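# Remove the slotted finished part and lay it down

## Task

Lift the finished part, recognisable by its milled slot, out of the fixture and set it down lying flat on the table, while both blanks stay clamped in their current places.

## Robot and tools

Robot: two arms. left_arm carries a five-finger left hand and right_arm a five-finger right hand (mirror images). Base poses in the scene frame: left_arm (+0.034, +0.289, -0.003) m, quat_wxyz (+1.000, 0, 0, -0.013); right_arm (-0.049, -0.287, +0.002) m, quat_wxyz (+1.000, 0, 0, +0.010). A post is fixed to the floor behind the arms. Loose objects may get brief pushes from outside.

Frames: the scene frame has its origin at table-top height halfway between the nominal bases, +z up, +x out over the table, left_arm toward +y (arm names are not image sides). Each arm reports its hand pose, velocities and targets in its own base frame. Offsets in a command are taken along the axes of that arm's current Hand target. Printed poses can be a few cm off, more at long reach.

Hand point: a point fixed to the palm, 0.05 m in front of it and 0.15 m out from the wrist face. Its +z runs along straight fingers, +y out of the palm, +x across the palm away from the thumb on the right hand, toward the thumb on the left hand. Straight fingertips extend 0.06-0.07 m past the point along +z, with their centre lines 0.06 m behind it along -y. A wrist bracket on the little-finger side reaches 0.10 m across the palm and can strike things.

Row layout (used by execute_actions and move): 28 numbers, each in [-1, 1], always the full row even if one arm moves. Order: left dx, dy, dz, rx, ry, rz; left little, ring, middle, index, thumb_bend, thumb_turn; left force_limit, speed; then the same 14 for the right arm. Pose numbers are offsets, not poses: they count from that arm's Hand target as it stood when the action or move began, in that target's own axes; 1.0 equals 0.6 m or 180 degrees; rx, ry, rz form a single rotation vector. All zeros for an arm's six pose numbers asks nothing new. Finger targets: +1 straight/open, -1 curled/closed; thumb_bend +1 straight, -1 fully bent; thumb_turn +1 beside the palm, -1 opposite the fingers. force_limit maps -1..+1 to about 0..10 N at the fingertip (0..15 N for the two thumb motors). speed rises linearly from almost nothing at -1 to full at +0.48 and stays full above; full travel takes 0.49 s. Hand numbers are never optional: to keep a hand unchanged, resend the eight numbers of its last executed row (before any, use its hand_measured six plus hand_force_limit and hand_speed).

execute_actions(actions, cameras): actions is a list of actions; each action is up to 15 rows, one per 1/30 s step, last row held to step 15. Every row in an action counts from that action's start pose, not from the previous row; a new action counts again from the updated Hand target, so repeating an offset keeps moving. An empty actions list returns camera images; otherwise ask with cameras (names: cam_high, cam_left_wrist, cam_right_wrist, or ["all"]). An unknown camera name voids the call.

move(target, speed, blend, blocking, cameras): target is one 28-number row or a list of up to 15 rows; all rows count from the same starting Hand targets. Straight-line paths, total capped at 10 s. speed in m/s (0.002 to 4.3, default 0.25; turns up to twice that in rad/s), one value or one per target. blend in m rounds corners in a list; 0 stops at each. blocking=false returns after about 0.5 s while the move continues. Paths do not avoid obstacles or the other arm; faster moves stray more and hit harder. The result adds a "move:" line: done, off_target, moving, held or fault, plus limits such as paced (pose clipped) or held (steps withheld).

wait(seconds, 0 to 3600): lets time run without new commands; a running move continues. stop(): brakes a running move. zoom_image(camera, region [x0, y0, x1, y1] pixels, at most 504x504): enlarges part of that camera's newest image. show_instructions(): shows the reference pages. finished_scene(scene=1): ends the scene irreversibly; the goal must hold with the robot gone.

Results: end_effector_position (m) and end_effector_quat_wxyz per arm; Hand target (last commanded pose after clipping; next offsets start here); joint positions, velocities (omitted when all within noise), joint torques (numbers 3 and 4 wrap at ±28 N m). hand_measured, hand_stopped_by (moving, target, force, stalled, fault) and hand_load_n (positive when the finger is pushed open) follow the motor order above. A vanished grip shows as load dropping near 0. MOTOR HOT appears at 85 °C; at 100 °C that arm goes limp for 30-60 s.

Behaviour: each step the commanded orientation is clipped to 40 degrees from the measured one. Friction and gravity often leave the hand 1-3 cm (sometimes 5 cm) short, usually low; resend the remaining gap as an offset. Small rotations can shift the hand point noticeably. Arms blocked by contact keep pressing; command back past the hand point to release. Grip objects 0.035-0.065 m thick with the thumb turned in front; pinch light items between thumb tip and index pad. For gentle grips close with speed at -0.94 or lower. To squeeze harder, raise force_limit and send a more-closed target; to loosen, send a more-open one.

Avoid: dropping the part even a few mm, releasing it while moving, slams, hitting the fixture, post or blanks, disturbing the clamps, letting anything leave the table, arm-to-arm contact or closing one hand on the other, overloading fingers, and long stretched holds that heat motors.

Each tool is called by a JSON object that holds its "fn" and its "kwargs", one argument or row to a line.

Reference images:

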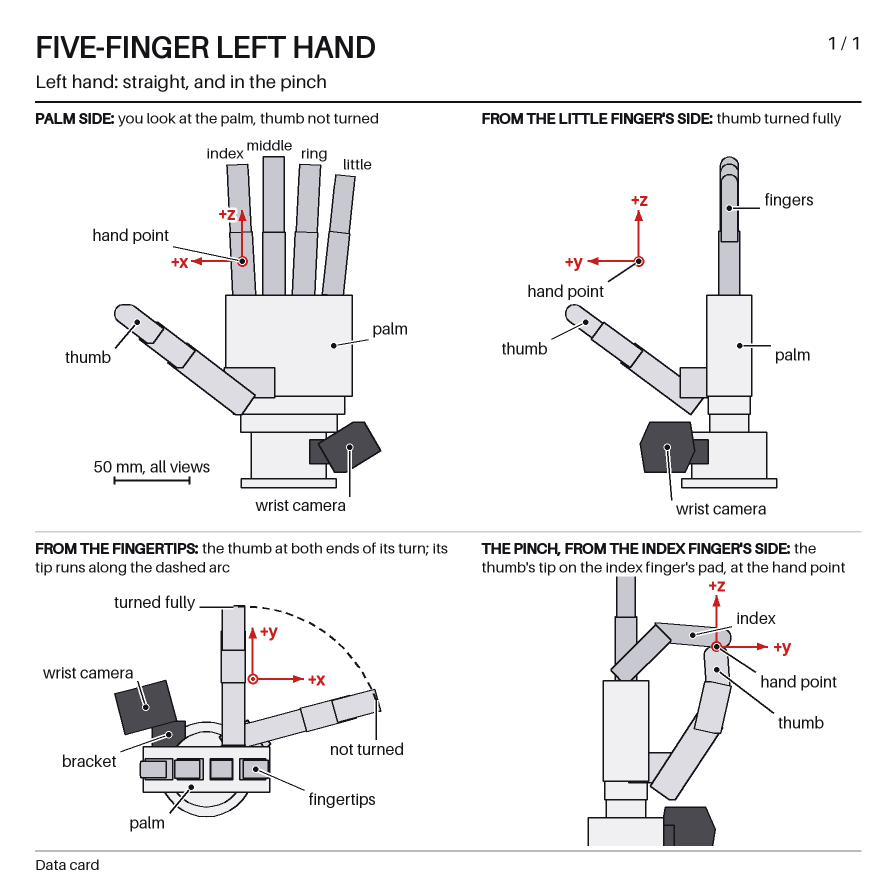

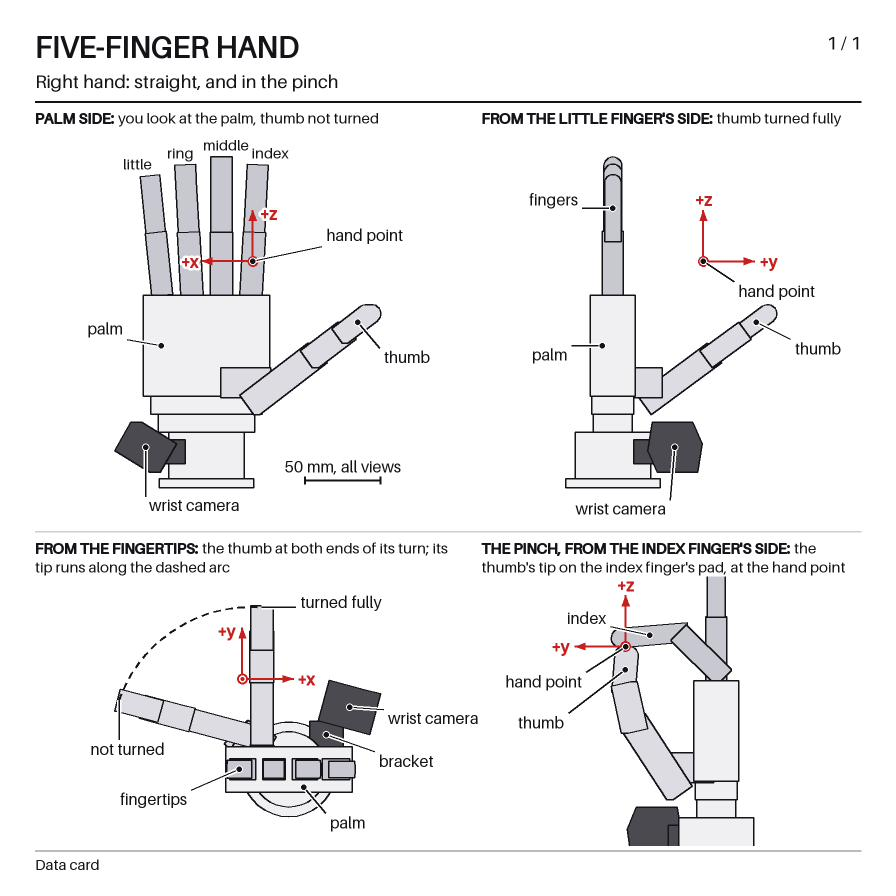

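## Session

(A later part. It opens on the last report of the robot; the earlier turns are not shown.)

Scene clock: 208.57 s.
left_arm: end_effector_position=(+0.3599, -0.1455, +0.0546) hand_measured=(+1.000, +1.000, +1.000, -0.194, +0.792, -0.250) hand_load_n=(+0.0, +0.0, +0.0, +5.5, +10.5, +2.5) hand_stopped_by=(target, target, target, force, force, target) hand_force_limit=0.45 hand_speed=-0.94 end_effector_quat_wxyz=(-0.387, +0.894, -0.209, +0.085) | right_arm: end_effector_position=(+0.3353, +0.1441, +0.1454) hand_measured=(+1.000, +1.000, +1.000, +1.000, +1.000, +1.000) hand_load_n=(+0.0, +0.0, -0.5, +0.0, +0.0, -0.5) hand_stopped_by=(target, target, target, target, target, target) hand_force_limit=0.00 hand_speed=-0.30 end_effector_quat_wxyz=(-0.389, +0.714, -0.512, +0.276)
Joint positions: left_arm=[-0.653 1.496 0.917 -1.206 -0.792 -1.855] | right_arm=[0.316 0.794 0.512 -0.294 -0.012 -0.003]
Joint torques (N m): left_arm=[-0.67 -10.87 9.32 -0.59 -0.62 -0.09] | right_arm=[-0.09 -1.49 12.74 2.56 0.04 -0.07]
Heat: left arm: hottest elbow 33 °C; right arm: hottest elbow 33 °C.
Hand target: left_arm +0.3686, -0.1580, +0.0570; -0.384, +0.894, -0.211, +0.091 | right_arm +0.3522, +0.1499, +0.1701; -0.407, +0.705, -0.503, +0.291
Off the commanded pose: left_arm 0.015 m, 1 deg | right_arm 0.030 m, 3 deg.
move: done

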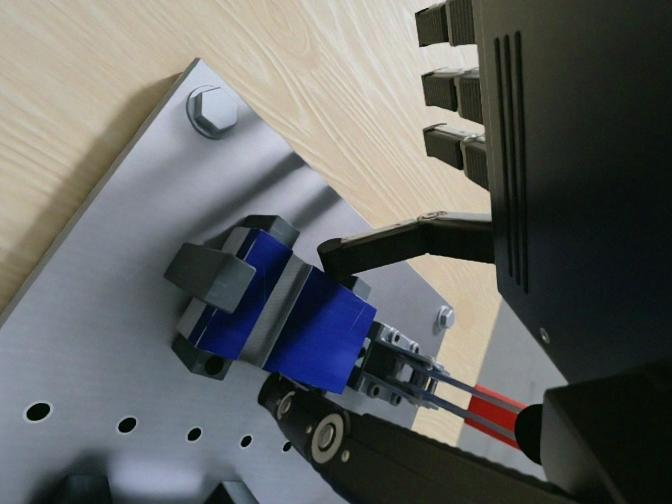

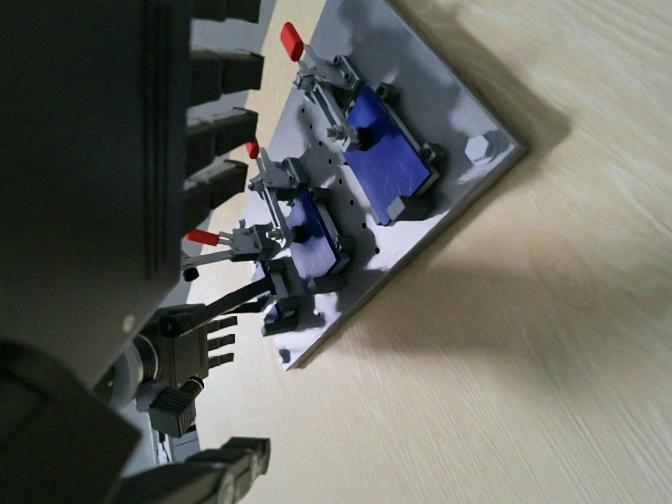

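{"fn": "move", "kwargs": {
  "target": [0.006,0.0082,-0.0087,0,0,0,1,1,1,-0.5,-0.1,-0.25,0.45,-0.94,0,0,0,0,0,0,1,1,1,1,1,1,0,-0.3],
  "speed": 0.03,
  "cameras": []
}}

{"fn": "move", "kwargs": {
  "target": [0,-0.0121,-0.0115,0,0,0,1,1,1,-0.5,-0.1,-0.25,0.45,-0.94,0,0,0,0,0,0,1,1,1,1,1,1,0,-0.3],
  "speed": 0.03,
  "cameras": ["cam_left_wrist","cam_right_wrist"]
}}

{"fn": "zoom_image", "kwargs": {
  "camera": "cam_right_wrist",
  "region": [220, 220, 320, 320]
}}

Scene clock: 209.70 s.
left_arm: end_effector_position=(+0.3620, -0.1476, +0.0587) hand_measured=(+1.000, +1.000, +1.000, -0.196, +0.790, -0.250) hand_load_n=(+0.0, +0.0, +0.0, +0.5, +0.5, +0.0) hand_stopped_by=(target, target, target, force, force, target) hand_force_limit=0.45 hand_speed=-0.94 end_effector_quat_wxyz=(-0.390, +0.894, -0.205, +0.086) | right_arm: end_effector_position=(+0.3353, +0.1441, +0.1454) hand_measured=(+1.000, +1.000, +1.000, +1.000, +1.000, +1.000) hand_load_n=(+0.0, -0.5, +0.0, +0.0, -0.5, -0.5) hand_stopped_by=(target, target, target, target, target, target) hand_force_limit=0.00 hand_speed=-0.30 end_effector_quat_wxyz=(-0.389, +0.714, -0.512, +0.276)
Joint positions: left_arm=[-0.658 1.501 0.932 -1.227 -0.797 -1.873] | right_arm=[0.316 0.794 0.512 -0.294 -0.012 -0.003]
Joint torques (N m): left_arm=[-2.02 -9.47 9.39 -0.32 -0.22 -0.19] | right_arm=[-0.09 -1.49 12.74 2.58 0.05 -0.07]
Heat: left arm: hottest elbow 33 °C; right arm: hottest elbow 33 °C.
Hand target: left_arm +0.3685, -0.1660, +0.0570; -0.384, +0.894, -0.211, +0.091 | right_arm +0.3522, +0.1499, +0.1701; -0.407, +0.705, -0.503, +0.291
Off the commanded pose: left_arm 0.020 m, 1 deg | right_arm 0.030 m, 3 deg.
move: off_target (left_arm)

Scene clock: 210.40 s.
left_arm: end_effector_position=(+0.3601, -0.1526, +0.0619) hand_measured=(+1.000, +1.000, +1.000, -0.196, +0.790, -0.250) hand_load_n=(+0.0, +0.0, +0.0, +0.0, +0.0, +0.0) hand_stopped_by=(target, target, target, force, force, target) hand_force_limit=0.45 hand_speed=-0.94 end_effector_quat_wxyz=(-0.387, +0.894, -0.210, +0.084) | right_arm: end_effector_position=(+0.3353, +0.1441, +0.1454) hand_measured=(+1.000, +1.000, +1.000, +1.000, +1.000, +1.000) hand_load_n=(+0.0, +0.0, +0.0, +0.0, +0.0, +0.0) hand_stopped_by=(target, target, target, target, target, target) hand_force_limit=0.00 hand_speed=-0.30 end_effector_quat_wxyz=(-0.389, +0.714, -0.512, +0.276)
Joint positions: left_arm=[-0.668 1.501 0.944 -1.246 -0.789 -1.874] | right_arm=[0.316 0.794 0.512 -0.294 -0.012 -0.003]
Joint torques (N m): left_arm=[-0.79 -11.99 9.68 -0.96 -0.58 -0.11] | right_arm=[-0.03 -1.44 12.74 2.55 0.05 -0.07]
Heat: left arm: hottest elbow 33 °C; right arm: hottest elbow 33 °C.
Hand target: left_arm +0.3685, -0.1660, +0.0670; -0.384, +0.894, -0.211, +0.091 | right_arm +0.3522, +0.1499, +0.1701; -0.407, +0.705, -0.503, +0.291
Off the commanded pose: left_arm 0.017 m, 1 deg | right_arm 0.030 m, 3 deg.
move: off_target (left_arm)

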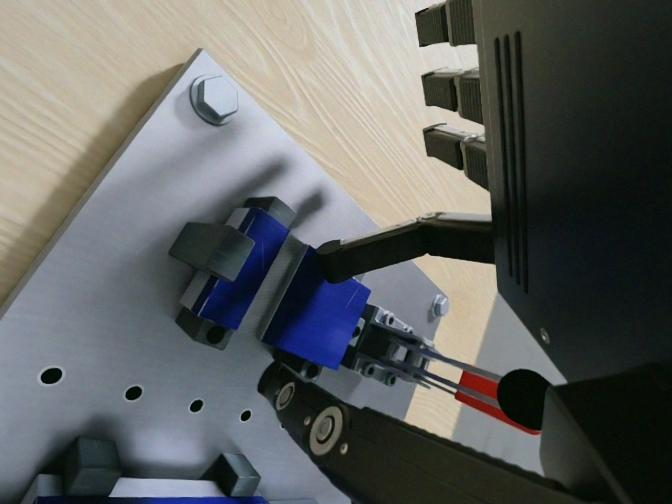

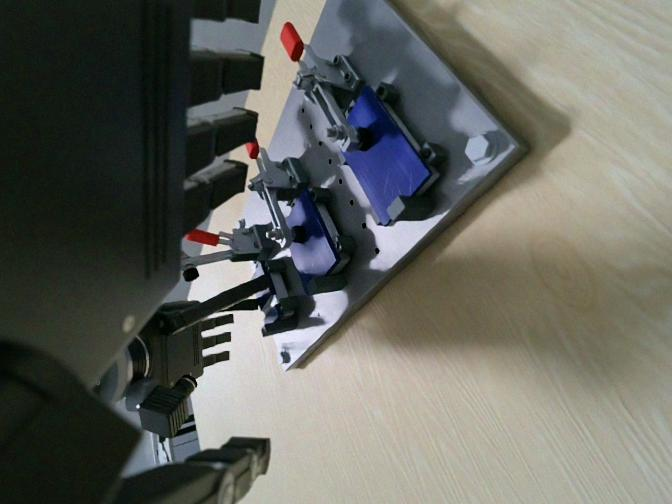

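Scaled by 5.040 from the camera's image (finer frame: 960x720).

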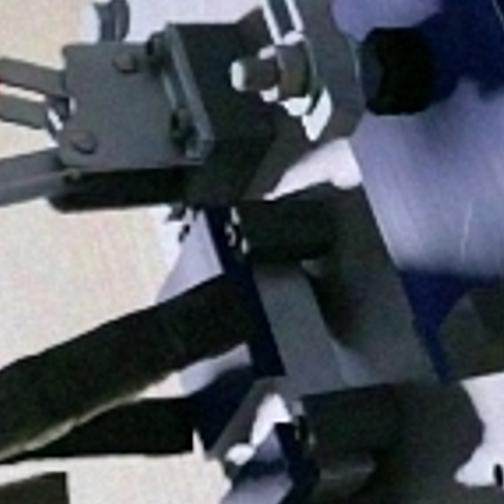

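{"fn": "move", "kwargs": {
  "target": [
    [0,0,0,0,0,0,1,1,1,0.0,1,-0.25,-0.3,-0.5,0,0,0,0,0,0,1,1,1,1,1,1,0,-0.3],
    [-0.0179,0.0377,0.0386,0,0,0,1,1,1,0.0,1,-0.25,-0.3,-0.5,0,0,0,0,0,0,1,1,1,1,1,1,0,-0.3],
    [0.0015,0.0171,0.0122,0,0,0,1,1,1,0.0,1,-0.25,-0.3,-0.5,0,0,0,0,0,0,1,1,1,1,1,1,0,-0.3]
  ],
  "speed": 0.03,
  "cameras": ["cam_left_wrist"]
}}

{"fn": "zoom_image", "kwargs": {
  "camera": "cam_left_wrist",
  "region": [160, 170, 460, 470]
}}

Scene clock: 216.87 s.
left_arm: end_effector_position=(+0.3690, -0.1584, +0.0646) hand_measured=(+1.000, +1.000, +1.000, +0.000, +1.000, -0.250) hand_load_n=(+0.0, +0.0, +0.0, -1.5, +0.0, +0.0) hand_stopped_by=(target, target, target, target, target, target) hand_force_limit=-0.30 hand_speed=-0.50 end_effector_quat_wxyz=(-0.385, +0.895, -0.200, +0.104) | right_arm: end_effector_position=(+0.3353, +0.1441, +0.1454) hand_measured=(+1.000, +1.000, +1.000, +1.000, +1.000, +1.000) hand_load_n=(+0.0, +0.0, +0.0, +0.0, +0.0, -0.5) hand_stopped_by=(target, target, target, target, target, target) hand_force_limit=0.00 hand_speed=-0.30 end_effector_quat_wxyz=(-0.389, +0.714, -0.512, +0.276)
Joint positions: left_arm=[-0.672 1.501 0.949 -1.217 -0.8 -1.887] | right_arm=[0.316 0.794 0.512 -0.294 -0.012 -0.003]
Joint torques (N m): left_arm=[-1.61 -10.05 8.62 -0.79 -0.21 -0.05] | right_arm=[-0.03 -1.44 12.72 2.58 0.05 -0.07]
Heat: left arm: hottest elbow 33 °C; right arm: hottest elbow 33 °C.
Hand target: left_arm +0.3686, -0.1681, +0.0546; -0.384, +0.894, -0.211, +0.091 | right_arm +0.3522, +0.1499, +0.1701; -0.407, +0.705, -0.503, +0.291
Off the commanded pose: left_arm 0.014 m, 2 deg | right_arm 0.030 m, 3 deg.
move: off_target (left_arm)

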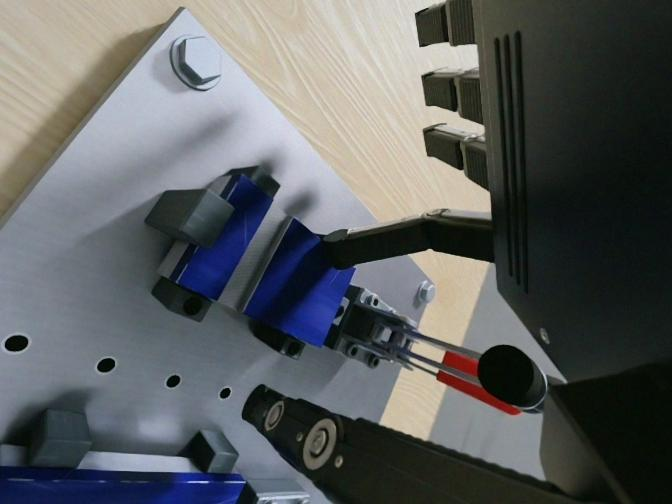

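Scaled by 1.680 from the camera's image (finer frame: 960x720).

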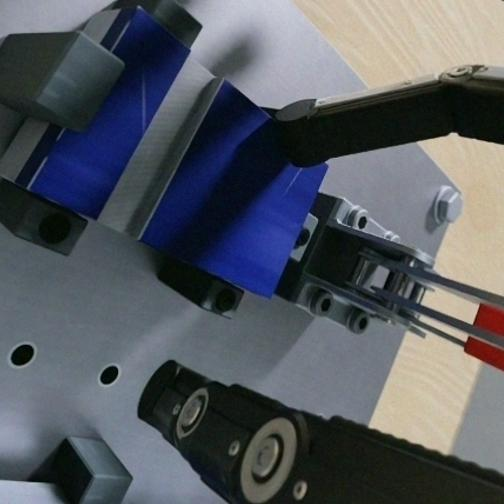

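{"fn": "move", "kwargs": {
  "target": [
    [-0.0208,-0.0394,-0.0199,0,0,0,1,1,1,0.0,1,-0.25,-0.3,-0.5,0,0,0,0,0,0,1,1,1,1,1,1,0,-0.3],
    [-0.0281,0.0068,0.0401,0,0,0,1,1,1,0.0,1,-0.25,-0.3,-0.5,0,0,0,0,0,0,1,1,1,1,1,1,0,-0.3]
  ],
  "speed": 0.04,
  "cameras": ["cam_left_wrist"]
}}

Scene clock: 219.73 s.
left_arm: end_effector_position=(+0.3601, -0.1541, +0.0448) hand_measured=(+1.000, +1.000, +1.000, +0.000, +1.000, -0.250) hand_load_n=(+0.0, +0.0, +0.0, +0.0, +0.0, +0.0) hand_stopped_by=(target, target, target, target, target, target) hand_force_limit=-0.30 hand_speed=-0.50 end_effector_quat_wxyz=(-0.379, +0.895, -0.209, +0.103) | right_arm: end_effector_position=(+0.3353, +0.1441, +0.1454) hand_measured=(+1.000, +1.000, +1.000, +1.000, +1.000, +1.000) hand_load_n=(+0.0, +0.0, -0.5, +0.0, +0.0, +0.0) hand_stopped_by=(target, target, target, target, target, target) hand_force_limit=0.00 hand_speed=-0.30 end_effector_quat_wxyz=(-0.389, +0.714, -0.512, +0.276)
Joint positions: left_arm=[-0.671 1.501 0.892 -1.144 -0.791 -1.86] | right_arm=[0.316 0.794 0.512 -0.294 -0.012 -0.003]
Joint torques (N m): left_arm=[1.2 -11.05 6.38 -0.21 -0.71 0.07] | right_arm=[-0.03 -1.49 12.74 2.56 0.05 -0.07]
Heat: left arm: hottest elbow 33 °C; right arm: hottest elbow 33 °C.
Hand target: left_arm +0.3601, -0.1474, +0.0350; -0.384, +0.894, -0.211, +0.091 | right_arm +0.3522, +0.1499, +0.1701; -0.407, +0.705, -0.503, +0.291
Off the commanded pose: left_arm 0.012 m, 1 deg | right_arm 0.030 m, 3 deg.
move: off_target (left_arm)

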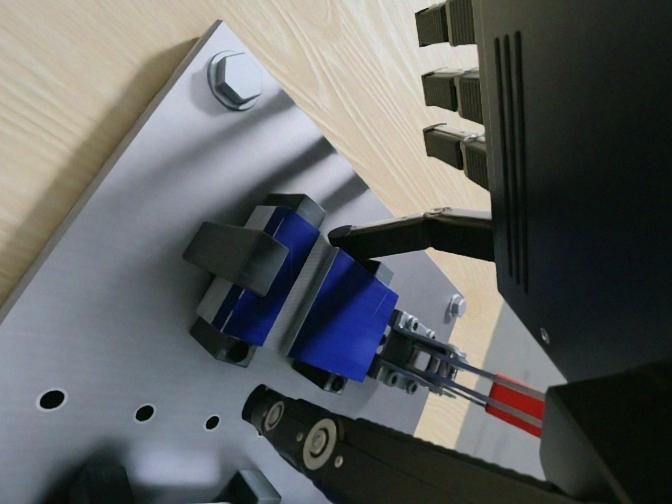

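{"fn": "move", "kwargs": {
  "target": [0.0233,-0.0172,-0.0328,0,0,0,1,1,1,0.0,1,-0.25,-0.3,-0.5,0,0,0,0,0,0,1,1,1,1,1,1,0,-0.3],
  "speed": 0.03,
  "cameras": ["cam_left_wrist"]
}}

Scene clock: 221.27 s.
left_arm: end_effector_position=(+0.3594, -0.1535, +0.0535) hand_measured=(+1.000, +1.000, +1.000, +0.000, +1.000, -0.250) hand_load_n=(+0.0, +0.0, +0.0, +0.0, -0.5, +0.0) hand_stopped_by=(target, target, target, target, target, target) hand_force_limit=-0.30 hand_speed=-0.50 end_effector_quat_wxyz=(-0.385, +0.893, -0.214, +0.091) | right_arm: end_effector_position=(+0.3353, +0.1441, +0.1454) hand_measured=(+1.000, +1.000, +1.000, +1.000, +1.000, +1.000) hand_load_n=(+0.0, +0.0, -0.5, -0.5, +0.0, +0.0) hand_stopped_by=(target, target, target, target, target, target) hand_force_limit=0.00 hand_speed=-0.30 end_effector_quat_wxyz=(-0.389, +0.714, -0.512, +0.276)
Joint positions: left_arm=[-0.671 1.502 0.92 -1.2 -0.791 -1.86] | right_arm=[0.316 0.794 0.512 -0.294 -0.012 -0.003]
Joint torques (N m): left_arm=[-0.03 -11.46 9.32 -0.85 -0.65 -0.12] | right_arm=[-0.09 -1.49 12.74 2.55 0.05 -0.07]
Heat: left arm: hottest elbow 33 °C; right arm: hottest elbow 33 °C.
Hand target: left_arm +0.3693, -0.1600, +0.0560; -0.384, +0.894, -0.211, +0.091 | right_arm +0.3522, +0.1499, +0.1701; -0.407, +0.705, -0.503, +0.291
Off the commanded pose: left_arm 0.012 m, 0 deg | right_arm 0.030 m, 3 deg.
move: off_target (left_arm)

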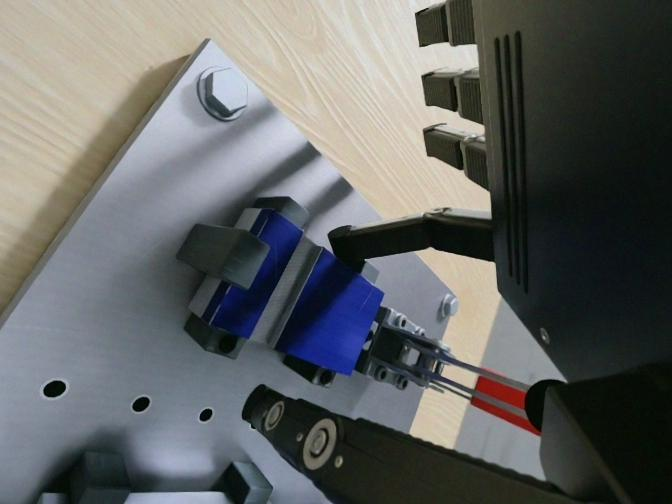

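{"fn": "move", "kwargs": {
  "target": [0,0,0,0,0,0,1,1,1,-0.4,1,-0.25,-0.7,-0.94,0,0,0,0,0,0,1,1,1,1,1,1,0,-0.3],
  "speed": 0.03,
  "cameras": []
}}

{"fn": "move", "kwargs": {
  "target": [0,0,0,0,0,0,1,1,1,-0.4,-0.1,-0.25,0.3,-0.94,0,0,0,0,0,0,1,1,1,1,1,1,0,-0.3],
  "speed": 0.03,
  "cameras": ["cam_left_wrist","cam_right_wrist"]
}}

{"fn": "zoom_image", "kwargs": {
  "camera": "cam_right_wrist",
  "region": [220, 220, 320, 320]
}}

Scene clock: 222.27 s.
left_arm: end_effector_position=(+0.3585, -0.1524, +0.0533) hand_measured=(+1.000, +1.000, +1.000, -0.066, +1.000, -0.250) hand_load_n=(-0.5, +0.0, +0.0, +1.5, +0.0, +0.0) hand_stopped_by=(target, target, target, force, target, target) hand_force_limit=-0.70 hand_speed=-0.94 end_effector_quat_wxyz=(-0.387, +0.892, -0.216, +0.088) | right_arm: end_effector_position=(+0.3353, +0.1441, +0.1454) hand_measured=(+1.000, +1.000, +1.000, +1.000, +1.000, +1.000) hand_load_n=(-0.5, +0.0, +0.0, +0.0, +0.0, +0.0) hand_stopped_by=(target, target, target, target, target, target) hand_force_limit=0.00 hand_speed=-0.30 end_effector_quat_wxyz=(-0.389, +0.714, -0.512, +0.276)
Joint positions: left_arm=[-0.671 1.504 0.92 -1.206 -0.793 -1.86] | right_arm=[0.316 0.794 0.512 -0.294 -0.012 -0.003]
Joint torques (N m): left_arm=[0.09 -10.81 9.46 -0.68 -0.56 -0.05] | right_arm=[-0.03 -1.44 12.74 2.56 0.05 -0.07]
Heat: left arm: hottest elbow 33 °C; right arm: hottest elbow 34 °C.
Hand target: left_arm +0.3693, -0.1600, +0.0560; -0.384, +0.894, -0.211, +0.091 | right_arm +0.3522, +0.1499, +0.1701; -0.407, +0.705, -0.503, +0.291
Off the commanded pose: left_arm 0.013 m, 1 deg | right_arm 0.030 m, 3 deg.
move: done

Scene clock: 226.10 s.
left_arm: end_effector_position=(+0.3583, -0.1523, +0.0532) hand_measured=(+1.000, +1.000, +1.000, -0.066, +0.690, -0.250) hand_load_n=(+0.0, +0.0, +0.0, +5.5, +9.5, +1.5) hand_stopped_by=(target, target, target, force, force, target) hand_force_limit=0.30 hand_speed=-0.94 end_effector_quat_wxyz=(-0.387, +0.892, -0.216, +0.088) | right_arm: end_effector_position=(+0.3353, +0.1441, +0.1454) hand_measured=(+1.000, +1.000, +1.000, +1.000, +1.000, +1.000) hand_load_n=(-0.5, +0.0, +0.0, +0.0, +0.0, +0.0) hand_stopped_by=(target, target, target, target, target, target) hand_force_limit=0.00 hand_speed=-0.30 end_effector_quat_wxyz=(-0.389, +0.714, -0.512, +0.276)
Joint positions: left_arm=[-0.671 1.504 0.92 -1.207 -0.793 -1.86] | right_arm=[0.316 0.794 0.512 -0.294 -0.012 -0.003]
Joint torques (N m): left_arm=[-0.03 -11.28 9.32 -0.91 -0.57 -0.04] | right_arm=[-0.09 -1.49 12.72 2.58 0.05 -0.07]
Heat: left arm: hottest elbow 33 °C; right arm: hottest elbow 34 °C.
Hand target: left_arm +0.3693, -0.1600, +0.0560; -0.384, +0.894, -0.211, +0.091 | right_arm +0.3522, +0.1499, +0.1701; -0.407, +0.705, -0.503, +0.291
Off the commanded pose: left_arm 0.014 m, 1 deg | right_arm 0.030 m, 3 deg.
move: done

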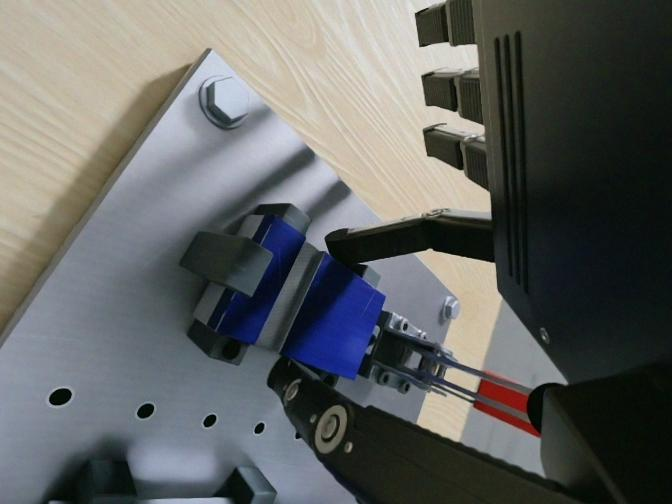

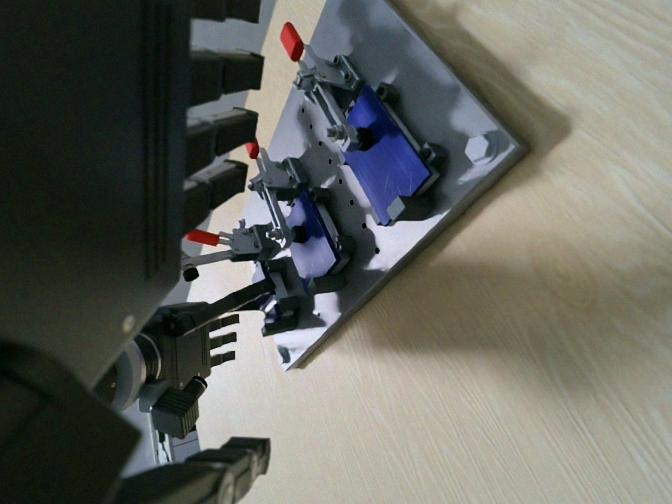

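Scaled by 5.040 from the camera's image (finer frame: 960x720).

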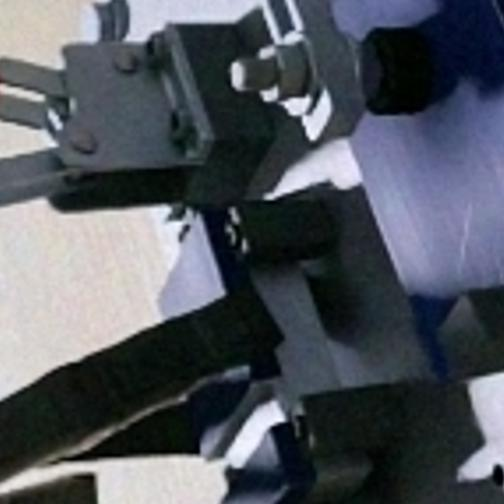

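{"fn": "move", "kwargs": {
  "target": [0.0045,0.0062,-0.0065,0,0,0,1,1,1,-0.4,-0.1,-0.25,0.3,-0.94,0,0,0,0,0,0,1,1,1,1,1,1,0,-0.3],
  "speed": 0.03,
  "cameras": []
}}

{"fn": "move", "kwargs": {
  "target": [0,0,0,0,0,0,1,1,1,-0.4,-0.15,-0.25,0.65,-0.94,0,0,0,0,0,0,1,1,1,1,1,1,0,-0.3],
  "speed": 0.03,
  "cameras": []
}}

Scene clock: 226.93 s.
left_arm: end_effector_position=(+0.3587, -0.1530, +0.0538) hand_measured=(+1.000, +1.000, +1.000, -0.066, +0.690, -0.250) hand_load_n=(+0.0, +0.0, +0.5, +6.0, +9.0, +1.0) hand_stopped_by=(target, target, target, force, force, target) hand_force_limit=0.30 hand_speed=-0.94 end_effector_quat_wxyz=(-0.388, +0.893, -0.215, +0.084) | right_arm: end_effector_position=(+0.3353, +0.1441, +0.1454) hand_measured=(+1.000, +1.000, +1.000, +1.000, +1.000, +1.000) hand_load_n=(+0.0, +0.0, +0.0, +0.0, +0.0, -0.5) hand_stopped_by=(target, target, target, target, target, target) hand_force_limit=0.00 hand_speed=-0.30 end_effector_quat_wxyz=(-0.389, +0.714, -0.512, +0.276)
Joint positions: left_arm=[-0.671 1.51 0.93 -1.22 -0.79 -1.865] | right_arm=[0.316 0.794 0.512 -0.294 -0.012 -0.003]
Joint torques (N m): left_arm=[-0.62 -10.64 9.57 -0.69 -0.52 -0.2] | right_arm=[-0.09 -1.49 12.72 2.56 0.05 -0.07]
Heat: left arm: hottest elbow 33 °C; right arm: hottest elbow 34 °C.
Hand target: left_arm +0.3694, -0.1661, +0.0561; -0.384, +0.894, -0.211, +0.091 | right_arm +0.3522, +0.1499, +0.1701; -0.407, +0.705, -0.503, +0.291
Off the commanded pose: left_arm 0.017 m, 1 deg | right_arm 0.030 m, 3 deg.
move: off_target (left_arm)

Scene clock: 227.50 s.
left_arm: end_effector_position=(+0.3587, -0.1529, +0.0539) hand_measured=(+1.000, +1.000, +1.000, -0.066, +0.664, -0.250) hand_load_n=(+0.0, +0.0, +0.0, +7.0, +12.0, +1.5) hand_stopped_by=(target, target, target, force, force, target) hand_force_limit=0.65 hand_speed=-0.94 end_effector_quat_wxyz=(-0.388, +0.893, -0.214, +0.084) | right_arm: end_effector_position=(+0.3353, +0.1441, +0.1454) hand_measured=(+1.000, +1.000, +1.000, +1.000, +1.000, +1.000) hand_load_n=(+0.0, +0.0, +0.0, +0.0, +0.0, +0.0) hand_stopped_by=(target, target, target, target, target, target) hand_force_limit=0.00 hand_speed=-0.30 end_effector_quat_wxyz=(-0.389, +0.714, -0.512, +0.276)
Joint positions: left_arm=[-0.671 1.51 0.93 -1.22 -0.79 -1.867] | right_arm=[0.316 0.794 0.512 -0.294 -0.012 -0.003]
Joint torques (N m): left_arm=[-1.08 -10.87 9.44 -0.5 -0.62 -0.18] | right_arm=[-0.03 -1.55 12.75 2.58 0.05 -0.07]
Heat: left arm: hottest elbow 33 °C; right arm: hottest elbow 34 °C.
Hand target: left_arm +0.3694, -0.1661, +0.0561; -0.384, +0.894, -0.211, +0.091 | right_arm +0.3522, +0.1499, +0.1701; -0.407, +0.705, -0.503, +0.291
Off the commanded pose: left_arm 0.017 m, 1 deg | right_arm 0.030 m, 3 deg.
move: done

{"fn": "move", "kwargs": {
  "target": [0,-0.0121,-0.0115,0,0,0,1,1,1,-0.4,-0.15,-0.25,0.65,-0.94,0,0,0,0,0,0,1,1,1,1,1,1,0,-0.3],
  "speed": 0.03,
  "cameras": ["cam_left_wrist"]
}}

{"fn": "move", "kwargs": {
  "target": [0,-0.0121,-0.0115,0,0,0,1,1,1,-0.4,-0.15,-0.25,0.65,-0.94,0,0,0,0,0,0,1,1,1,1,1,1,0,-0.3],
  "speed": 0.03,
  "cameras": ["cam_left_wrist","cam_right_wrist"]
}}

{"fn": "zoom_image", "kwargs": {
  "camera": "cam_right_wrist",
  "region": [220, 220, 320, 320]
}}

Scene clock: 228.47 s.
left_arm: end_effector_position=(+0.3595, -0.1528, +0.0596) hand_measured=(+1.000, +1.000, +1.000, -0.066, +0.662, -0.250) hand_load_n=(+0.0, +0.0, +0.0, +1.5, +0.0, +0.0) hand_stopped_by=(target, target, target, force, force, target) hand_force_limit=0.65 hand_speed=-0.94 end_effector_quat_wxyz=(-0.391, +0.891, -0.214, +0.081) | right_arm: end_effector_position=(+0.3353, +0.1441, +0.1454) hand_measured=(+1.000, +1.000, +1.000, +1.000, +1.000, +1.000) hand_load_n=(+0.0, +0.0, +0.0, +0.0, +0.0, +0.0) hand_stopped_by=(target, target, target, target, target, target) hand_force_limit=0.00 hand_speed=-0.30 end_effector_quat_wxyz=(-0.389, +0.714, -0.512, +0.276)
Joint positions: left_arm=[-0.671 1.51 0.946 -1.249 -0.793 -1.872] | right_arm=[0.316 0.794 0.512 -0.294 -0.012 -0.003]
Joint torques (N m): left_arm=[-0.44 -10.93 9.66 -0.91 -0.47 -0.17] | right_arm=[-0.09 -1.44 12.72 2.56 0.05 -0.07]
Heat: left arm: hottest elbow 33 °C; right arm: hottest elbow 34 °C.
Hand target: left_arm +0.3693, -0.1660, +0.0661; -0.384, +0.894, -0.211, +0.091 | right_arm +0.3522, +0.1499, +0.1701; -0.407, +0.705, -0.503, +0.291
Off the commanded pose: left_arm 0.018 m, 2 deg | right_arm 0.030 m, 3 deg.
move: off_target (left_arm)

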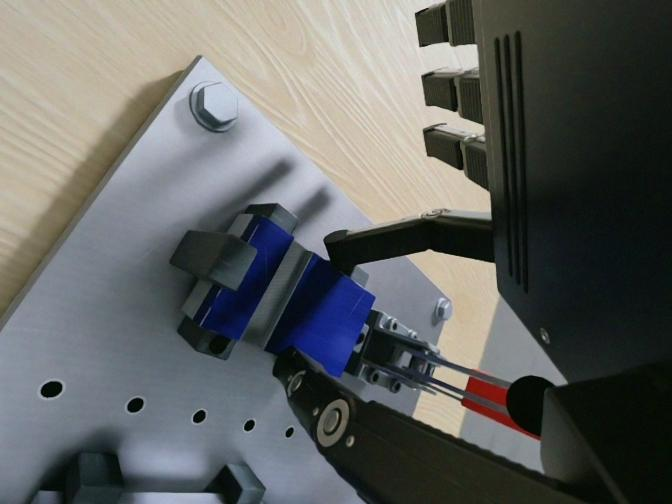

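Scene clock: 229.20 s.
left_arm: end_effector_position=(+0.3586, -0.1526, +0.0633) hand_measured=(+1.000, +1.000, +1.000, -0.066, +0.662, -0.250) hand_load_n=(+0.0, +0.0, +0.0, +0.5, +0.0, +0.0) hand_stopped_by=(target, target, target, force, force, target) hand_force_limit=0.65 hand_speed=-0.94 end_effector_quat_wxyz=(-0.392, +0.891, -0.217, +0.075) | right_arm: end_effector_position=(+0.3353, +0.1441, +0.1454) hand_measured=(+1.000, +1.000, +1.000, +1.000, +1.000, +1.000) hand_load_n=(+0.0, +0.0, +0.0, +0.0, +0.0, -0.5) hand_stopped_by=(target, target, target, target, target, target) hand_force_limit=0.00 hand_speed=-0.30 end_effector_quat_wxyz=(-0.389, +0.714, -0.512, +0.276)
Joint positions: left_arm=[-0.671 1.51 0.957 -1.273 -0.79 -1.872] | right_arm=[0.316 0.794 0.512 -0.294 -0.012 -0.003]
Joint torques (N m): left_arm=[-1.55 -13.45 9.8 -0.83 -0.56 -0.12] | right_arm=[-0.03 -1.49 12.74 2.55 0.05 -0.06]
Heat: left arm: hottest elbow 33 °C; right arm: hottest elbow 34 °C.
Hand target: left_arm +0.3693, -0.1661, +0.0761; -0.384, +0.894, -0.211, +0.091 | right_arm +0.3522, +0.1499, +0.1701; -0.407, +0.705, -0.503, +0.291
Off the commanded pose: left_arm 0.021 m, 2 deg | right_arm 0.030 m, 3 deg.
move: off_target (left_arm)

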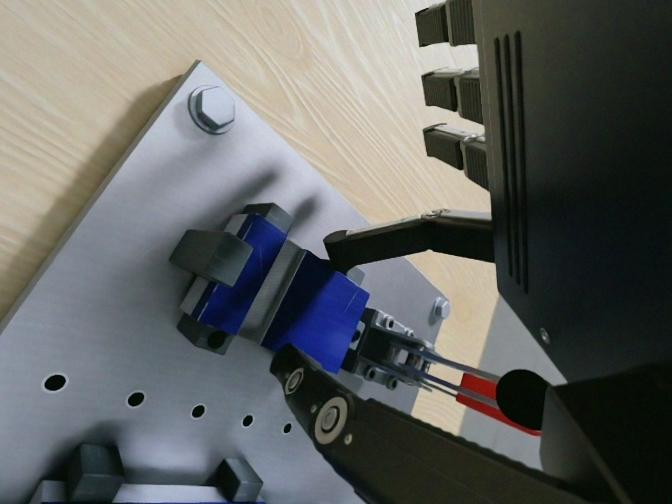

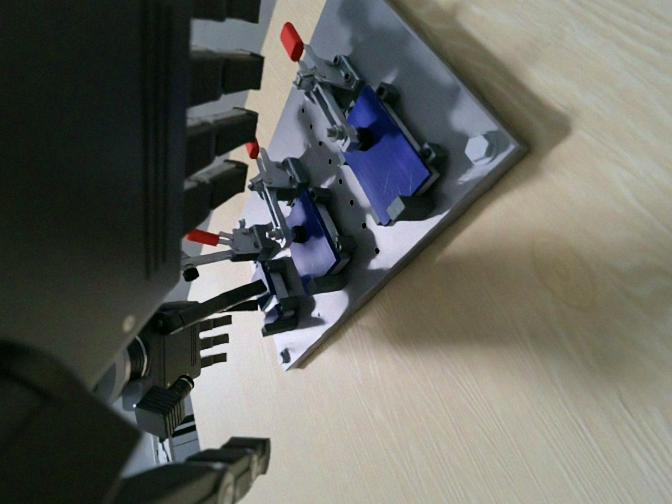

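Scaled by 5.040 from the camera's image (finer frame: 960x720).

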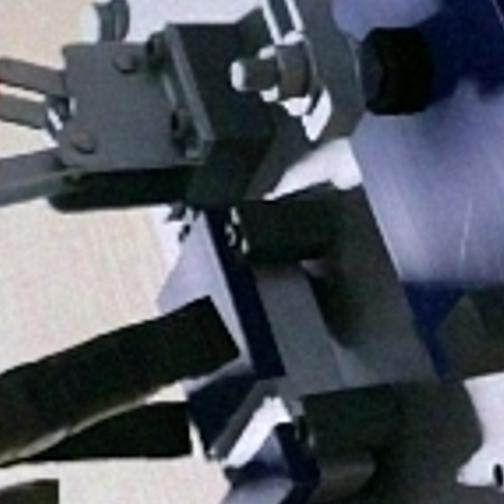

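{"fn": "move", "kwargs": {
  "target": [
    [0,0,0,0,0,0,1,1,1,0.0,1,-0.25,-0.3,-0.5,0,0,0,0,0,0,1,1,1,1,1,1,0,-0.3],
    [-0.0278,0.0171,0.0452,0,0,0,1,1,1,0.0,1,-0.25,-0.3,-0.5,0,0,0,0,0,0,1,1,1,1,1,1,0,-0.3],
    [-0.0278,0.0437,0.0703,0,0,0,1,1,1,0.0,1,-0.25,-0.3,-0.5,0,0,0,0,0,0,1,1,1,1,1,1,0,-0.3],
    [-0.0045,0.0252,0.0366,0,0,0,1,1,1,0.0,1,-0.25,-0.3,-0.5,0,0,0,0,0,0,1,1,1,1,1,1,0,-0.3]
  ],
  "speed": 0.03,
  "cameras": ["cam_left_wrist"]
}}

Scene clock: 234.60 s.
left_arm: end_effector_position=(+0.3598, -0.1530, +0.0478) hand_measured=(+1.000, +1.000, +1.000, +0.000, +1.000, -0.250) hand_load_n=(+0.0, +0.0, +0.0, +0.0, +0.0, +0.0) hand_stopped_by=(target, target, target, target, target, target) hand_force_limit=-0.30 hand_speed=-0.50 end_effector_quat_wxyz=(-0.385, +0.893, -0.214, +0.091) | right_arm: end_effector_position=(+0.3353, +0.1441, +0.1454) hand_measured=(+1.000, +1.000, +1.000, +1.000, +1.000, +1.000) hand_load_n=(+0.0, +0.0, +0.0, +0.0, +0.0, +0.0) hand_stopped_by=(target, target, target, target, target, target) hand_force_limit=0.00 hand_speed=-0.30 end_effector_quat_wxyz=(-0.389, +0.714, -0.512, +0.276)
Joint positions: left_arm=[-0.67 1.512 0.913 -1.183 -0.792 -1.86] | right_arm=[0.316 0.794 0.512 -0.294 -0.012 -0.003]
Joint torques (N m): left_arm=[0.5 -11.4 9.31 -0.99 -0.59 -0.1] | right_arm=[-0.09 -1.49 12.74 2.56 0.06 -0.07]
Heat: left arm: hottest elbow 33 °C; right arm: hottest elbow 34 °C.
Hand target: left_arm +0.3693, -0.1599, +0.0499; -0.384, +0.894, -0.211, +0.091 | right_arm +0.3522, +0.1499, +0.1701; -0.407, +0.705, -0.503, +0.291
Off the commanded pose: left_arm 0.012 m, 0 deg | right_arm 0.030 m, 3 deg.
move: off_target (left_arm)

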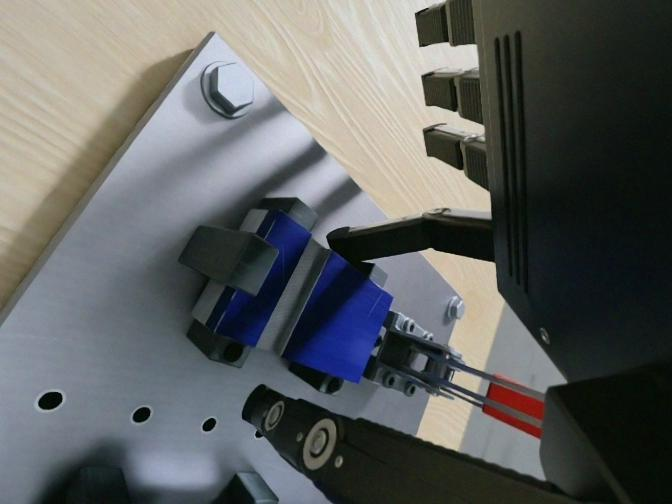

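{"fn": "move", "kwargs": {
  "target": [
    [-0.0233,0.0234,0.0391,0,0,0,1,1,1,0.0,1,-0.25,-0.3,-0.5,0,0,0,0,0,0,1,1,1,1,1,1,0,-0.3],
    [0,0.0072,0.0069,0,0,0,1,1,1,0.0,1,-0.25,-0.3,-0.5,0,0,0,0,0,0,1,1,1,1,1,1,0,-0.3]
  ],
  "speed": 0.03,
  "cameras": ["cam_left_wrist"]
}}

Scene clock: 237.37 s.
left_arm: end_effector_position=(+0.3598, -0.1514, +0.0415) hand_measured=(+1.000, +1.000, +1.000, +0.000, +1.000, -0.250) hand_load_n=(+0.0, +0.0, +0.0, +0.0, +0.0, -0.5) hand_stopped_by=(target, target, target, target, target, target) hand_force_limit=-0.30 hand_speed=-0.50 end_effector_quat_wxyz=(-0.385, +0.893, -0.212, +0.090) | right_arm: end_effector_position=(+0.3353, +0.1441, +0.1454) hand_measured=(+1.000, +1.000, +1.000, +1.000, +1.000, +1.000) hand_load_n=(+0.0, -0.5, +0.0, +0.0, +0.0, +0.0) hand_stopped_by=(target, target, target, target, target, target) hand_force_limit=0.00 hand_speed=-0.30 end_effector_quat_wxyz=(-0.389, +0.714, -0.512, +0.276)
Joint positions: left_arm=[-0.666 1.521 0.904 -1.165 -0.792 -1.859] | right_arm=[0.316 0.794 0.512 -0.294 -0.012 -0.003]
Joint torques (N m): left_arm=[0.5 -11.11 9.13 -0.68 -0.6 -0.09] | right_arm=[-0.09 -1.55 12.71 2.55 0.05 -0.07]
Heat: left arm: hottest elbow 33 °C; right arm: hottest elbow 34 °C.
Hand target: left_arm +0.3695, -0.1599, +0.0441; -0.384, +0.894, -0.211, +0.091 | right_arm +0.3522, +0.1499, +0.1701; -0.407, +0.705, -0.503, +0.291
Off the commanded pose: left_arm 0.013 m, 0 deg | right_arm 0.030 m, 3 deg.
move: off_target (left_arm)

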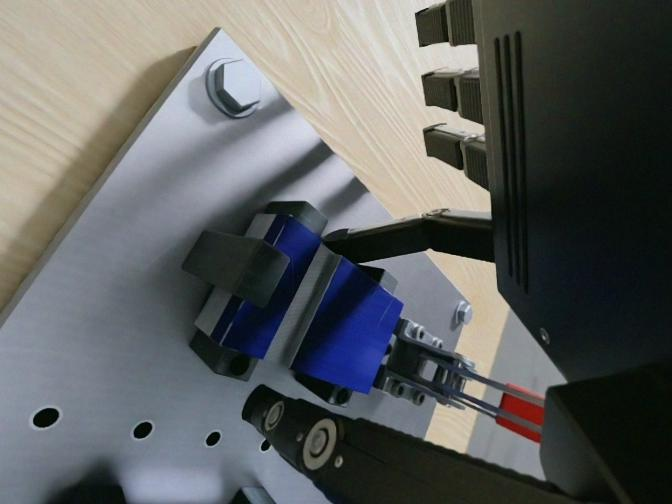

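{"fn": "move", "kwargs": {
  "target": [0,0,0,0,0,0,1,1,1,-0.5,1,-0.25,-0.7,-0.94,0,0,0,0,0,0,1,1,1,1,1,1,0,-0.3],
  "speed": 0.03,
  "cameras": []
}}

{"fn": "move", "kwargs": {
  "target": [0,0,0,0,0,0,1,1,1,-0.5,-0.1,-0.25,0.5,-0.94,0,0,0,0,0,0,1,1,1,1,1,1,0,-0.3],
  "speed": 0.03,
  "cameras": []
}}

{"fn": "move", "kwargs": {
  "target": [0,0,0,0,0,0,1,1,1,-0.6,-0.15,-0.25,0.8,-0.94,0,0,0,0,0,0,1,1,1,1,1,1,0,-0.3],
  "speed": 0.03,
  "cameras": ["cam_left_wrist","cam_right_wrist"]
}}

{"fn": "zoom_image", "kwargs": {
  "camera": "cam_right_wrist",
  "region": [220, 220, 320, 320]
}}

{"fn": "zoom_image", "kwargs": {
  "camera": "cam_left_wrist",
  "region": [160, 170, 460, 470]
}}

Scene clock: 238.73 s.
left_arm: end_effector_position=(+0.3589, -0.1503, +0.0413) hand_measured=(+1.000, +1.000, +1.000, -0.106, +1.000, -0.250) hand_load_n=(+0.0, +0.0, -0.5, +1.0, +0.0, +0.0) hand_stopped_by=(target, target, target, force, target, target) hand_force_limit=-0.70 hand_speed=-0.94 end_effector_quat_wxyz=(-0.387, +0.893, -0.214, +0.087) | right_arm: end_effector_position=(+0.3353, +0.1441, +0.1454) hand_measured=(+1.000, +1.000, +1.000, +1.000, +1.000, +1.000) hand_load_n=(+0.0, +0.0, -0.5, +0.0, +0.0, +0.0) hand_stopped_by=(target, target, target, target, target, target) hand_force_limit=0.00 hand_speed=-0.30 end_effector_quat_wxyz=(-0.389, +0.714, -0.512, +0.276)
Joint positions: left_arm=[-0.666 1.522 0.904 -1.171 -0.793 -1.859] | right_arm=[0.316 0.794 0.512 -0.294 -0.012 -0.003]
Joint torques (N m): left_arm=[0.26 -11.05 9.63 -0.7 -0.56 -0.13] | right_arm=[-0.09 -1.49 12.74 2.56 0.05 -0.07]
Heat: left arm: hottest elbow 33 °C; right arm: hottest elbow 34 °C.
Hand target: left_arm +0.3695, -0.1599, +0.0441; -0.384, +0.894, -0.211, +0.091 | right_arm +0.3522, +0.1499, +0.1701; -0.407, +0.705, -0.503, +0.291
Off the commanded pose: left_arm 0.015 m, 1 deg | right_arm 0.030 m, 3 deg.
move: done

Scene clock: 242.23 s.
left_arm: end_effector_position=(+0.3589, -0.1505, +0.0415) hand_measured=(+1.000, +1.000, +1.000, -0.106, +0.720, -0.250) hand_load_n=(-0.5, -0.5, +0.0, +6.0, +11.0, +1.5) hand_stopped_by=(target, target, target, force, force, target) hand_force_limit=0.50 hand_speed=-0.94 end_effector_quat_wxyz=(-0.387, +0.893, -0.214, +0.087) | right_arm: end_effector_position=(+0.3353, +0.1441, +0.1454) hand_measured=(+1.000, +1.000, +1.000, +1.000, +1.000, +1.000) hand_load_n=(+0.0, +0.0, +0.0, +0.0, +0.0, -0.5) hand_stopped_by=(target, target, target, target, target, target) hand_force_limit=0.00 hand_speed=-0.30 end_effector_quat_wxyz=(-0.389, +0.714, -0.512, +0.276)
Joint positions: left_arm=[-0.666 1.522 0.905 -1.171 -0.793 -1.859] | right_arm=[0.316 0.794 0.512 -0.294 -0.012 -0.003]
Joint torques (N m): left_arm=[-0.15 -11.28 9.48 -0.66 -0.55 -0.11] | right_arm=[-0.09 -1.55 12.72 2.56 0.05 -0.07]
Heat: left arm: hottest elbow 33 °C; right arm: hottest elbow 35 °C.
Hand target: left_arm +0.3694, -0.1598, +0.0440; -0.384, +0.894, -0.211, +0.091 | right_arm +0.3522, +0.1499, +0.1701; -0.407, +0.705, -0.503, +0.291
Off the commanded pose: left_arm 0.014 m, 1 deg | right_arm 0.030 m, 3 deg.
move: done

Scene clock: 242.73 s.
left_arm: end_effector_position=(+0.3589, -0.1505, +0.0415) hand_measured=(+1.000, +1.000, +1.000, -0.126, +0.714, -0.250) hand_load_n=(+0.0, +0.0, +0.0, +9.5, +13.0, +1.5) hand_stopped_by=(target, target, target, force, force, target) hand_force_limit=0.80 hand_speed=-0.94 end_effector_quat_wxyz=(-0.387, +0.893, -0.214, +0.087) | right_arm: end_effector_position=(+0.3353, +0.1441, +0.1454) hand_measured=(+1.000, +1.000, +1.000, +1.000, +1.000, +1.000) hand_load_n=(+0.0, -0.5, +0.0, +0.0, -0.5, +0.0) hand_stopped_by=(target, target, target, target, target, target) hand_force_limit=0.00 hand_speed=-0.30 end_effector_quat_wxyz=(-0.389, +0.714, -0.512, +0.276)
Joint positions: left_arm=[-0.666 1.522 0.905 -1.171 -0.793 -1.859] | right_arm=[0.316 0.794 0.512 -0.294 -0.012 -0.003]
Joint torques (N m): left_arm=[-0.03 -11.34 9.37 -0.66 -0.56 -0.14] | right_arm=[-0.15 -1.44 12.72 2.56 0.05 -0.06]
Heat: left arm: hottest elbow 33 °C; right arm: hottest elbow 35 °C.
Hand target: left_arm +0.3694, -0.1598, +0.0440; -0.384, +0.894, -0.211, +0.091 | right_arm +0.3522, +0.1499, +0.1701; -0.407, +0.705, -0.503, +0.291
Off the commanded pose: left_arm 0.014 m, 1 deg | right_arm 0.030 m, 3 deg.
move: done

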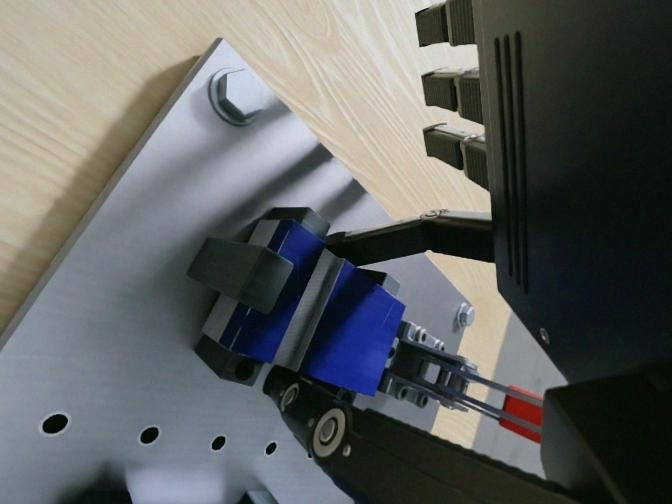

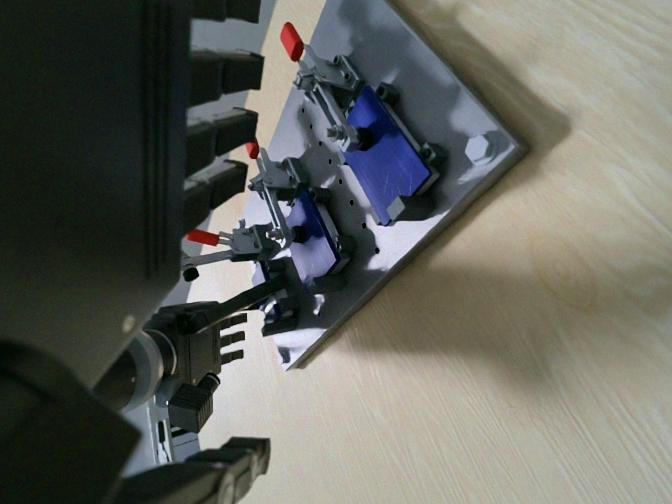

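Scaled by 5.040 from the camera's image (finer frame: 960x720).

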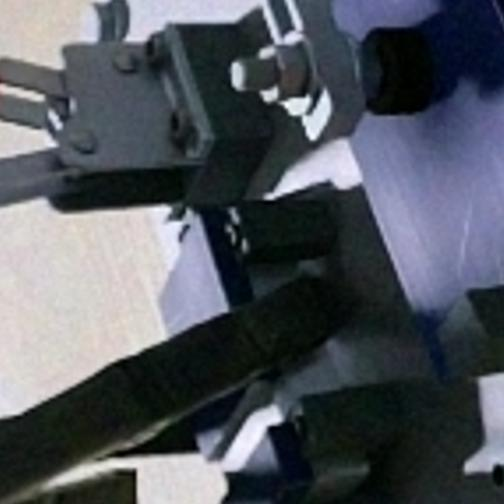

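Scaled by 1.680 from the camera's image (finer frame: 960x720).

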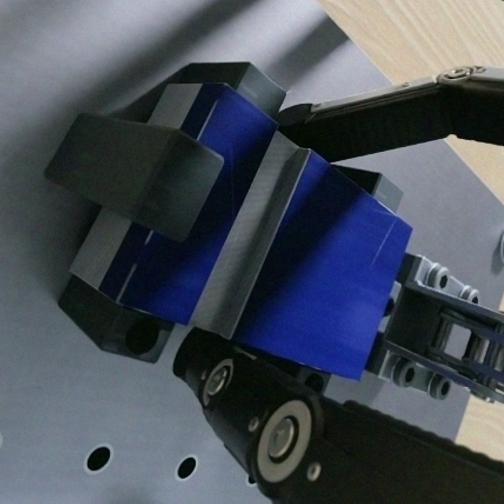

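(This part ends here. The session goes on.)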